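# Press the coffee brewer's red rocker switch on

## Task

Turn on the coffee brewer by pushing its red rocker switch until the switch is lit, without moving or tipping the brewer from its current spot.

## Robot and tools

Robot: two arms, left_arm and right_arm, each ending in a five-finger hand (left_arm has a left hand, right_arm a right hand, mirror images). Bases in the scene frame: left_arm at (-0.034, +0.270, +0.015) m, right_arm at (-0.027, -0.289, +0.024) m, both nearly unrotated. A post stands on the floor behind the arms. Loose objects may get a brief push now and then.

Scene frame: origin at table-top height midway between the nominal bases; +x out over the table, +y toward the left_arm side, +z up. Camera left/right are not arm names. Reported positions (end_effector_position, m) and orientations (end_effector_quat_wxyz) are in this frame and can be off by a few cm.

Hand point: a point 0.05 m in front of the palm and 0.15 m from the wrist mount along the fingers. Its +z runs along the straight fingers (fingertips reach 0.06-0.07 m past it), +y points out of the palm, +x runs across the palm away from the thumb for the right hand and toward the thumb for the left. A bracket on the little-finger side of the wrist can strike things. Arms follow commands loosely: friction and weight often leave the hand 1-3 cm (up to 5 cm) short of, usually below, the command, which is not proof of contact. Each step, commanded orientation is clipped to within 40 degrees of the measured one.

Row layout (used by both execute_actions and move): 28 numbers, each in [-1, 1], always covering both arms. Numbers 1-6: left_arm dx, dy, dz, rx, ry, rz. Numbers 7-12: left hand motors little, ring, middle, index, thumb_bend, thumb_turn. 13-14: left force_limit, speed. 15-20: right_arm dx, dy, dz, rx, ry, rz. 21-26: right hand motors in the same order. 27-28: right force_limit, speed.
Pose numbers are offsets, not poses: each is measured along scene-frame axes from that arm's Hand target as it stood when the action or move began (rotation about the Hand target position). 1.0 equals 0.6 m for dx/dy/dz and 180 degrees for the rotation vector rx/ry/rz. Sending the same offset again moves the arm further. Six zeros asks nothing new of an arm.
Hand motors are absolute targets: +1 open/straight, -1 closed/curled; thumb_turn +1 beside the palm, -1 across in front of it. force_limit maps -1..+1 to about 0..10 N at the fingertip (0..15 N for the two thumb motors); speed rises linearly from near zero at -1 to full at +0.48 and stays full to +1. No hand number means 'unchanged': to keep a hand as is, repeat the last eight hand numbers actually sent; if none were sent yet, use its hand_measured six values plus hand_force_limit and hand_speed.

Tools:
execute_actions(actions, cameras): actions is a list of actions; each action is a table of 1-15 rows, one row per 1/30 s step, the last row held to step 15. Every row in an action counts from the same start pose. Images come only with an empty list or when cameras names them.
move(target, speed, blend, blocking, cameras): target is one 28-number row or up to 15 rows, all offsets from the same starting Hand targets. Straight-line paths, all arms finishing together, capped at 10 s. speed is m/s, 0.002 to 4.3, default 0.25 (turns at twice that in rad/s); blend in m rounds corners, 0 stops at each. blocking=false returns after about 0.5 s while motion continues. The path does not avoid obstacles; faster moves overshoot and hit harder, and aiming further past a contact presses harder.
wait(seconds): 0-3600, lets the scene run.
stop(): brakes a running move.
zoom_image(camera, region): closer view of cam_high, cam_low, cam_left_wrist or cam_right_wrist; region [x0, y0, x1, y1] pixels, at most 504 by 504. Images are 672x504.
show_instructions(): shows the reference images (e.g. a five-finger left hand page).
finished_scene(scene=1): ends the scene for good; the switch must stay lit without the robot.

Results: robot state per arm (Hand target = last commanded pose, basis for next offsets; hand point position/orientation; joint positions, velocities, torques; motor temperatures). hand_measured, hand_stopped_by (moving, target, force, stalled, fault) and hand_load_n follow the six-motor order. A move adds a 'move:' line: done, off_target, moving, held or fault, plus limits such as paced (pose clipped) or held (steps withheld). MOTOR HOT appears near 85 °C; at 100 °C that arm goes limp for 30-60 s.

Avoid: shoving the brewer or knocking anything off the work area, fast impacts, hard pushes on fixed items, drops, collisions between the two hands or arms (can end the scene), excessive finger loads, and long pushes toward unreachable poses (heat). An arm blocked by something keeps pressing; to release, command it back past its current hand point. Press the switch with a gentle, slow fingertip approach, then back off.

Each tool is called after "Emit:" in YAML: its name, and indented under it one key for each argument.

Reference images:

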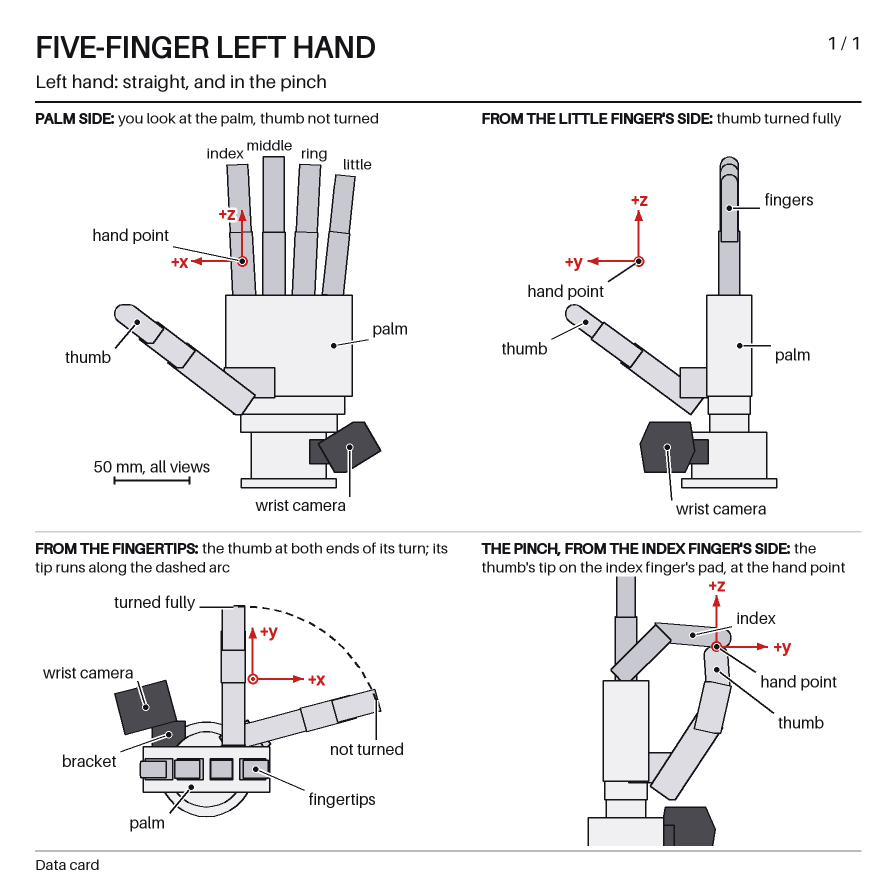

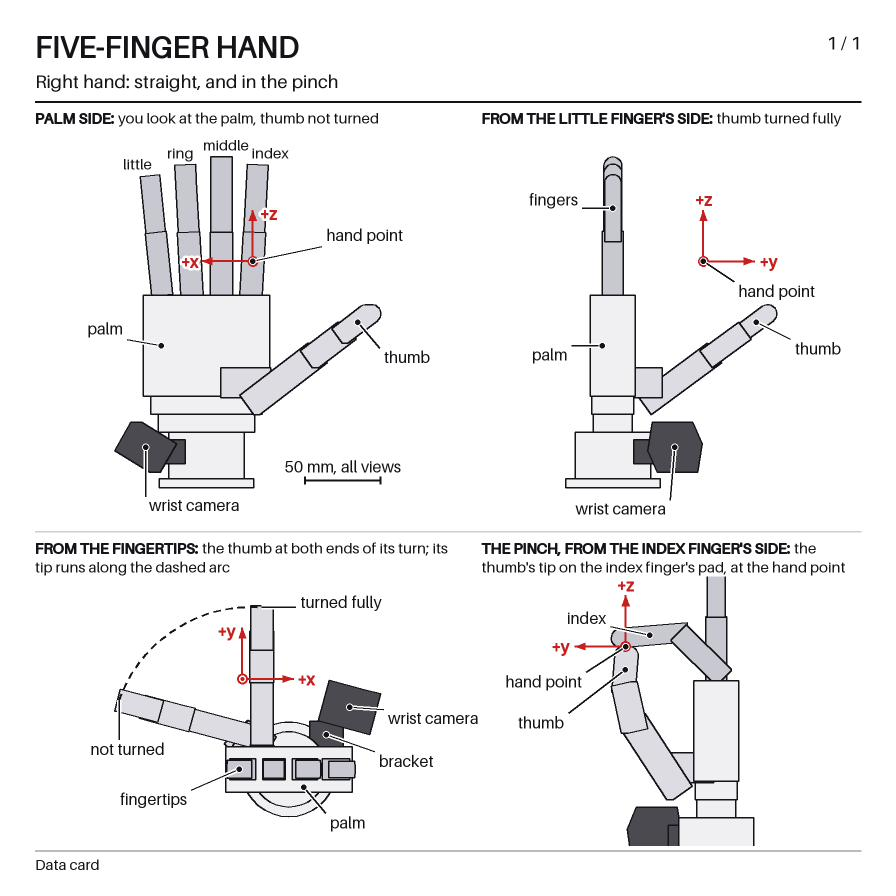

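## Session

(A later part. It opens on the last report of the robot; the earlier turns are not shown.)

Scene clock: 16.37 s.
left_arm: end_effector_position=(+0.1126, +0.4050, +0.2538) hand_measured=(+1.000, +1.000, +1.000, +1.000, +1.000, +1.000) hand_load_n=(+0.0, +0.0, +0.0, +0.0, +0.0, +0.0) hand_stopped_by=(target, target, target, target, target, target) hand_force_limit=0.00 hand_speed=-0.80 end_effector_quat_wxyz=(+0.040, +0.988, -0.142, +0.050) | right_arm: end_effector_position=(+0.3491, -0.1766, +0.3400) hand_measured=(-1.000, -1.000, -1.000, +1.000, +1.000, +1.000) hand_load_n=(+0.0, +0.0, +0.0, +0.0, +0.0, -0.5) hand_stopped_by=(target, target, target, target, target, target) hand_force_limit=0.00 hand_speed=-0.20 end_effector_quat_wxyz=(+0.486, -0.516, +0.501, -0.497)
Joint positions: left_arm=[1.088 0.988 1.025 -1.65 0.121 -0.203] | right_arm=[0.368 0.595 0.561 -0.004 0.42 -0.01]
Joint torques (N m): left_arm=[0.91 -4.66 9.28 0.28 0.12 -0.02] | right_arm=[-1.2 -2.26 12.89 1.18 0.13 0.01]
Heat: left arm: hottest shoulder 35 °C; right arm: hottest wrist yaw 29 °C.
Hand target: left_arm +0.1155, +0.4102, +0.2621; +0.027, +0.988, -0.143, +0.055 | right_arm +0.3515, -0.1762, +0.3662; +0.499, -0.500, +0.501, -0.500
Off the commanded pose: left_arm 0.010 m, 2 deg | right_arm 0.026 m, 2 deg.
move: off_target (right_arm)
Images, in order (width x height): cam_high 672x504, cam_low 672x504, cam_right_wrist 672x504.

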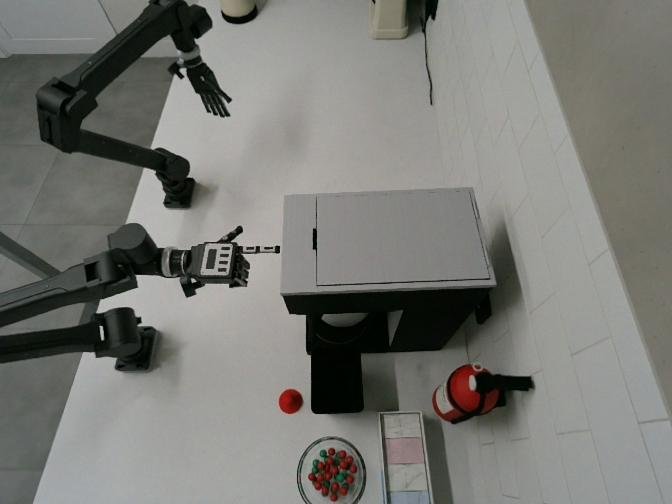

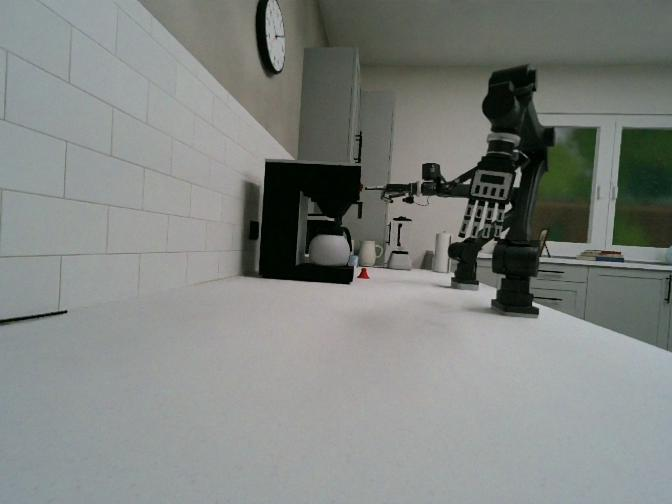

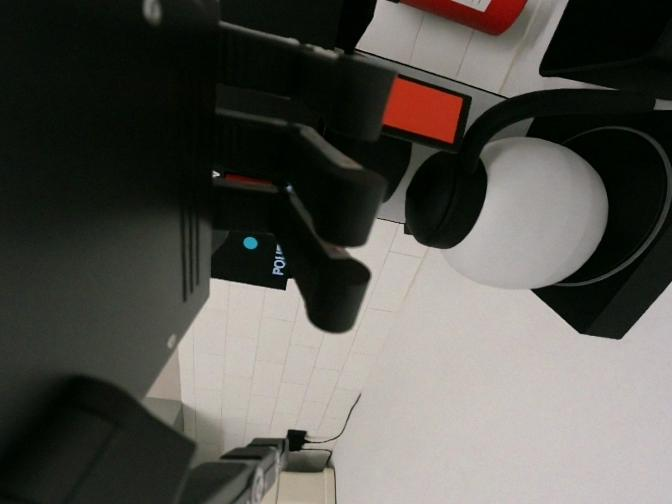

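Emit:
move:
  target:
    - [0,0,0,0,0,0,1,1,1,1,1,1,0,-0.8,-0.06,0,0.067,0,0,0,-1,-1,-1,1,1,1,0,-0.2]
    - [0,0,0,0,0,0,1,1,1,1,1,1,0,-0.8,-0.003,0,-0.020,0,0,0,-1,-1,-1,1,1,1,0,-0.2]
  speed: 0.1
  blend: 0.005
  cameras: ["cam_low","cam_right_wrist","cam_high"]

Emit:
zoom_image:
  camera: "cam_low"
  region: [340, 150, 400, 210]

Scene clock: 18.43 s.
left_arm: end_effector_position=(+0.1126, +0.4050, +0.2538) hand_measured=(+1.000, +1.000, +1.000, +1.000, +1.000, +1.000) hand_load_n=(+0.0, +0.0, +0.0, +0.0, +0.0, +0.0) hand_stopped_by=(target, target, target, target, target, target) hand_force_limit=0.00 hand_speed=-0.80 end_effector_quat_wxyz=(+0.040, +0.988, -0.142, +0.050) | right_arm: end_effector_position=(+0.3465, -0.1727, +0.3539) hand_measured=(-1.000, -1.000, -1.000, +1.000, +1.000, +1.000) hand_load_n=(+0.0, +0.0, +0.0, +0.0, +0.0, +0.0) hand_stopped_by=(target, target, target, target, target, target) hand_force_limit=0.00 hand_speed=-0.20 end_effector_quat_wxyz=(+0.497, -0.508, +0.496, -0.499)
Joint positions: left_arm=[1.088 0.988 1.025 -1.65 0.121 -0.203] | right_arm=[0.386 0.583 0.576 -0.002 0.431 -0.01]
Joint torques (N m): left_arm=[0.91 -4.6 9.28 0.28 0.12 -0.02] | right_arm=[-2.37 -0.67 9.05 2.22 -0.23 -0.01]
Heat: left arm: hottest shoulder 35 °C; right arm: hottest wrist yaw 29 °C.
Hand target: left_arm +0.1155, +0.4102, +0.2621; +0.027, +0.988, -0.143, +0.055 | right_arm +0.3497, -0.1763, +0.3543; +0.499, -0.500, +0.501, -0.500
Off the commanded pose: left_arm 0.010 m, 2 deg | right_arm 0.005 m, 1 deg.
move: done
Images, in order (width x height): cam_high 672x504, cam_low 672x504, cam_right_wrist 672x504.

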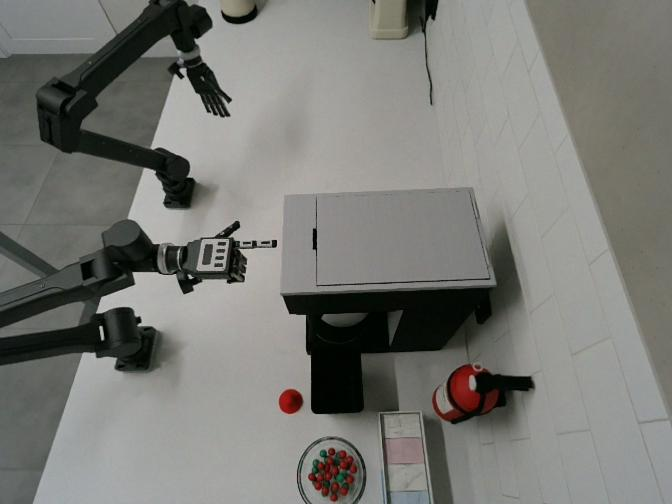

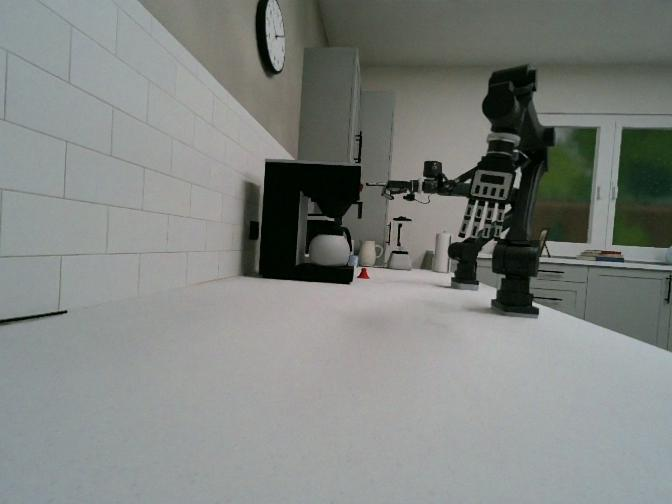

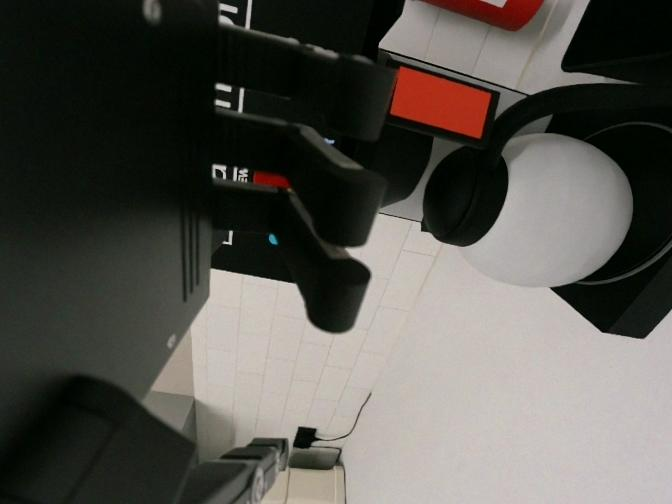

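Scaled by 8.400 from the camera's image (finer frame: 960x720).

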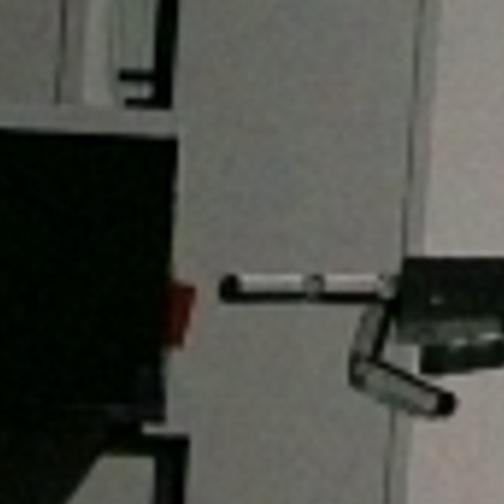

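Emit:
move:
  target:
    - [0,0,0,0,0,0,1,1,1,1,1,1,0,-0.8,0.037,-0.006,0.002,0,0,0,-1,-1,-1,1,1,1,0,-0.2]
  speed: 0.05
  cameras: ["cam_low","cam_right_wrist","cam_high"]

Emit:
zoom_image:
  camera: "cam_low"
  region: [340, 150, 400, 210]

Scene clock: 19.50 s.
left_arm: end_effector_position=(+0.1126, +0.4050, +0.2538) hand_measured=(+1.000, +1.000, +1.000, +1.000, +1.000, +1.000) hand_load_n=(+0.0, +0.0, +0.5, +0.0, +0.0, +0.0) hand_stopped_by=(target, target, target, target, target, target) hand_force_limit=0.00 hand_speed=-0.80 end_effector_quat_wxyz=(+0.040, +0.988, -0.142, +0.050) | right_arm: end_effector_position=(+0.3622, -0.1751, +0.3461) hand_measured=(-1.000, -1.000, -1.000, +1.000, +1.000, +1.000) hand_load_n=(+0.0, +0.0, +0.0, -1.0, +0.0, -0.5) hand_stopped_by=(target, target, target, target, target, target) hand_force_limit=0.00 hand_speed=-0.20 end_effector_quat_wxyz=(+0.496, -0.513, +0.495, -0.495)
Joint positions: left_arm=[1.088 0.988 1.025 -1.65 0.121 -0.203] | right_arm=[0.336 0.635 0.576 0.042 0.373 -0.01]
Joint torques (N m): left_arm=[0.91 -4.6 9.26 0.28 0.12 -0.02] | right_arm=[-3.49 0.21 10.97 2.14 -0.13 -0.01]
Heat: left arm: hottest shoulder 35 °C; right arm: hottest wrist yaw 29 °C.
Hand target: left_arm +0.1155, +0.4102, +0.2621; +0.027, +0.988, -0.143, +0.055 | right_arm +0.3719, -0.1798, +0.3555; +0.499, -0.500, +0.501, -0.500
Off the commanded pose: left_arm 0.010 m, 2 deg | right_arm 0.014 m, 2 deg.
move: off_target (right_arm)
Images, in order (width x height): cam_high 672x504, cam_low 672x504, cam_right_wrist 672x504.

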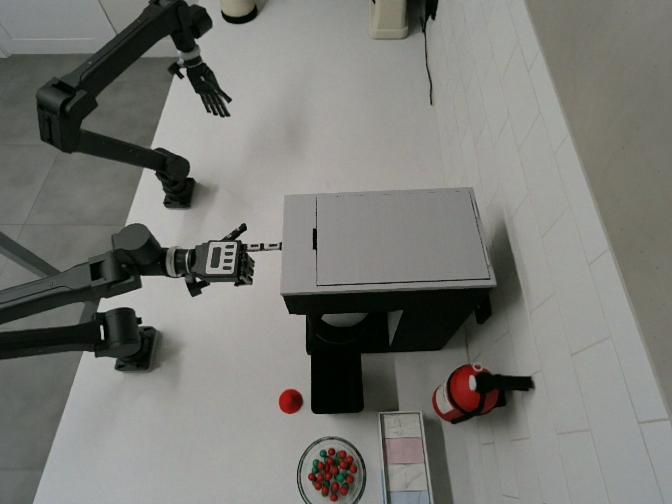

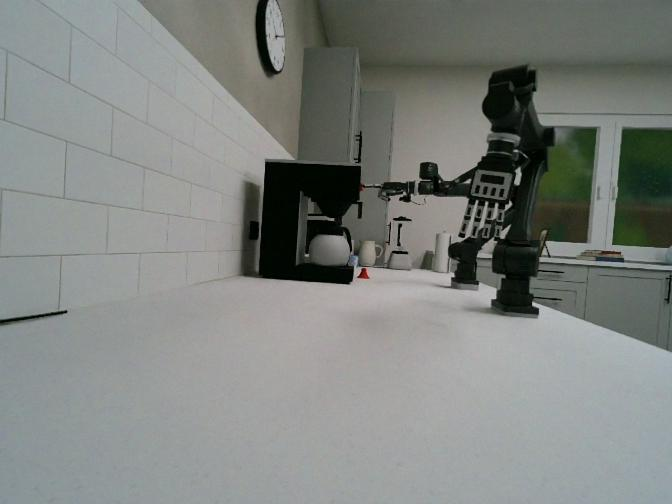

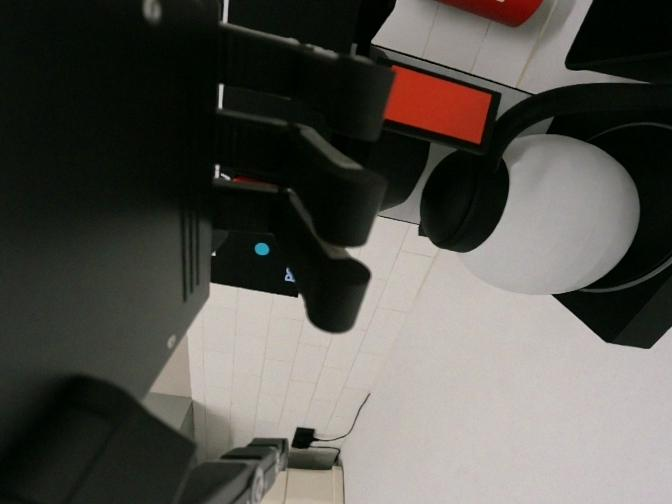

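Scaled by 8.400 from the camera's image (finer frame: 960x720).

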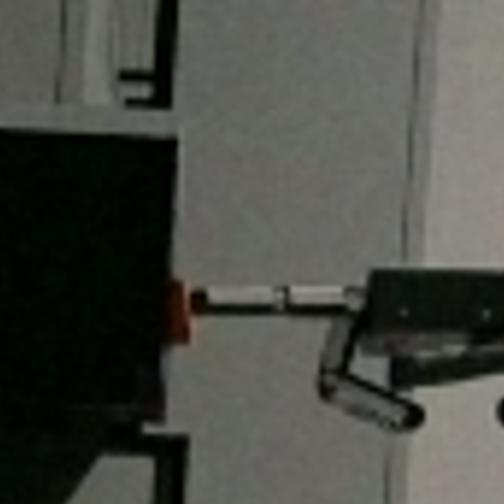

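Emit:
zoom_image:
  camera: "cam_low"
  region: [350, 175, 380, 200]

Emit:
move:
  target:
    - [0,0,0,0,0,0,1,1,1,1,1,1,0,-0.8,-0.05,0,0,0,0,0,-1,-1,-1,1,1,1,0,-0.2]
    - [0,0,0,0,0,0,1,1,1,1,1,1,0,-0.8,-0.12,0,0.05,0,0,0,1,1,1,1,1,1,0,0.2]
  speed: 0.15
  blend: 0.005
  cameras: ["cam_low","cam_right_wrist"]

Emit:
zoom_image:
  camera: "cam_low"
  region: [340, 150, 400, 210]

Emit:
zoom_image:
  camera: "cam_right_wrist"
  region: [220, 100, 472, 352]

Scaled by 16.800 from the camera's image (finer frame: 960x720).

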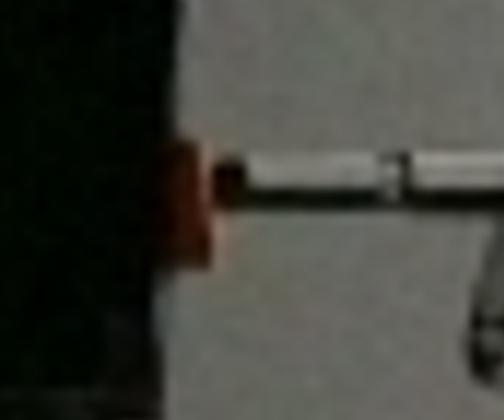

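Scene clock: 21.73 s.
left_arm: end_effector_position=(+0.1126, +0.4050, +0.2538) hand_measured=(+1.000, +1.000, +1.000, +1.000, +1.000, +1.000) hand_load_n=(+0.0, +0.0, +0.0, +0.5, +0.0, +0.0) hand_stopped_by=(target, target, target, target, target, target) hand_force_limit=0.00 hand_speed=-0.80 end_effector_quat_wxyz=(+0.040, +0.988, -0.142, +0.050) | right_arm: end_effector_position=(+0.3025, -0.1844, +0.3592) hand_measured=(+1.000, +1.000, +1.000, +1.000, +1.000, +1.000) hand_load_n=(+0.0, +0.0, +0.0, +0.0, +0.0, -0.5) hand_stopped_by=(target, target, target, target, target, target) hand_force_limit=0.00 hand_speed=0.20 end_effector_quat_wxyz=(+0.481, -0.512, +0.504, -0.502)
Joint positions: left_arm=[1.088 0.988 1.025 -1.65 0.121 -0.203] | right_arm=[0.465 0.43 0.576 -0.184 0.533 -0.01]
Joint torques (N m): left_arm=[0.91 -4.6 9.28 0.28 0.12 -0.02] | right_arm=[0.09 0.21 12.92 1.07 0.13 0.01]
Heat: left arm: hottest shoulder 35 °C; right arm: hottest wrist yaw 29 °C.
Hand target: left_arm +0.1155, +0.4102, +0.2621; +0.027, +0.988, -0.143, +0.055 | right_arm +0.2999, -0.1797, +0.3854; +0.499, -0.500, +0.501, -0.500
Off the commanded pose: left_arm 0.010 m, 2 deg | right_arm 0.027 m, 3 deg.
move: off_target (right_arm); target 2's new numbers were sent with right_arm's hand 0.027 m and 3 deg from that target

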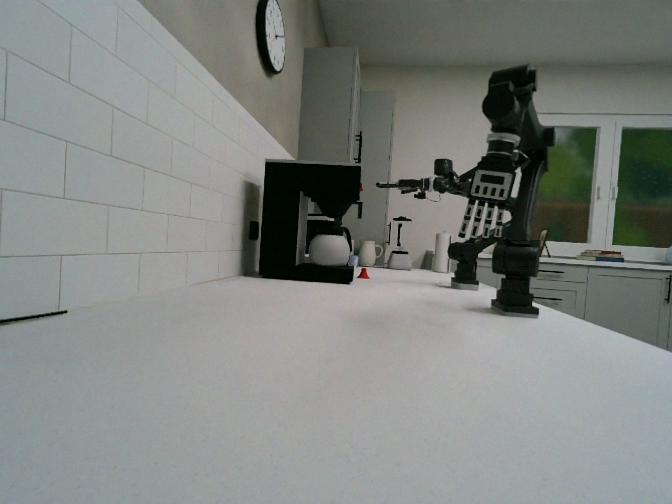

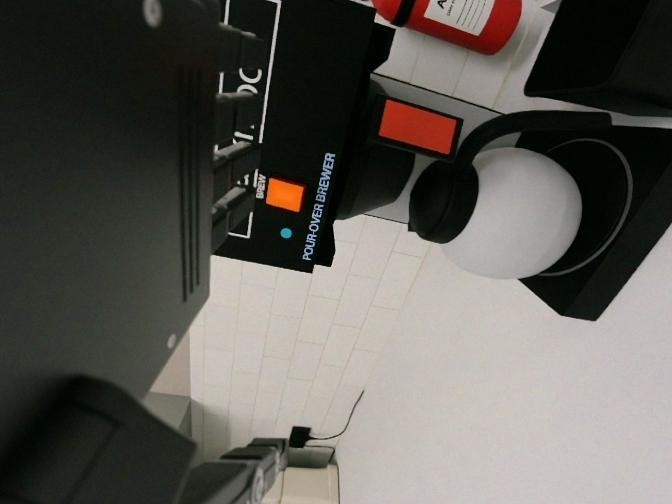

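Scaled by 8.400 from the camera's image (finer frame: 960x720).

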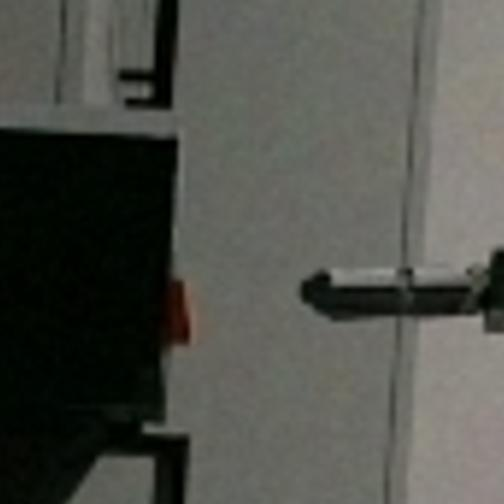

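Scaled by 2.000 from the camera's image (finer frame: 960x720).

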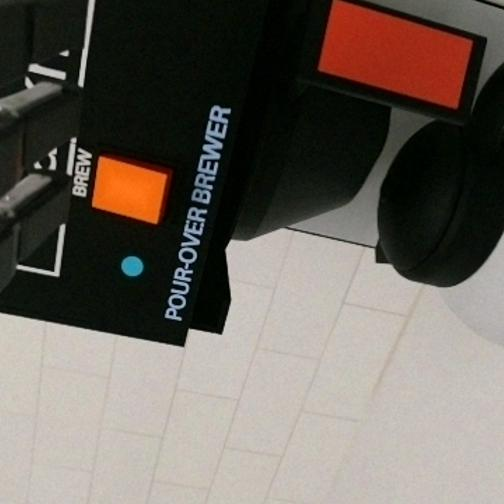

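The rocker switch is lit, the hand is clear of it, and the brewer is still standing where it was.

Emit:
finished_scene:

The scene is finished: the task was done.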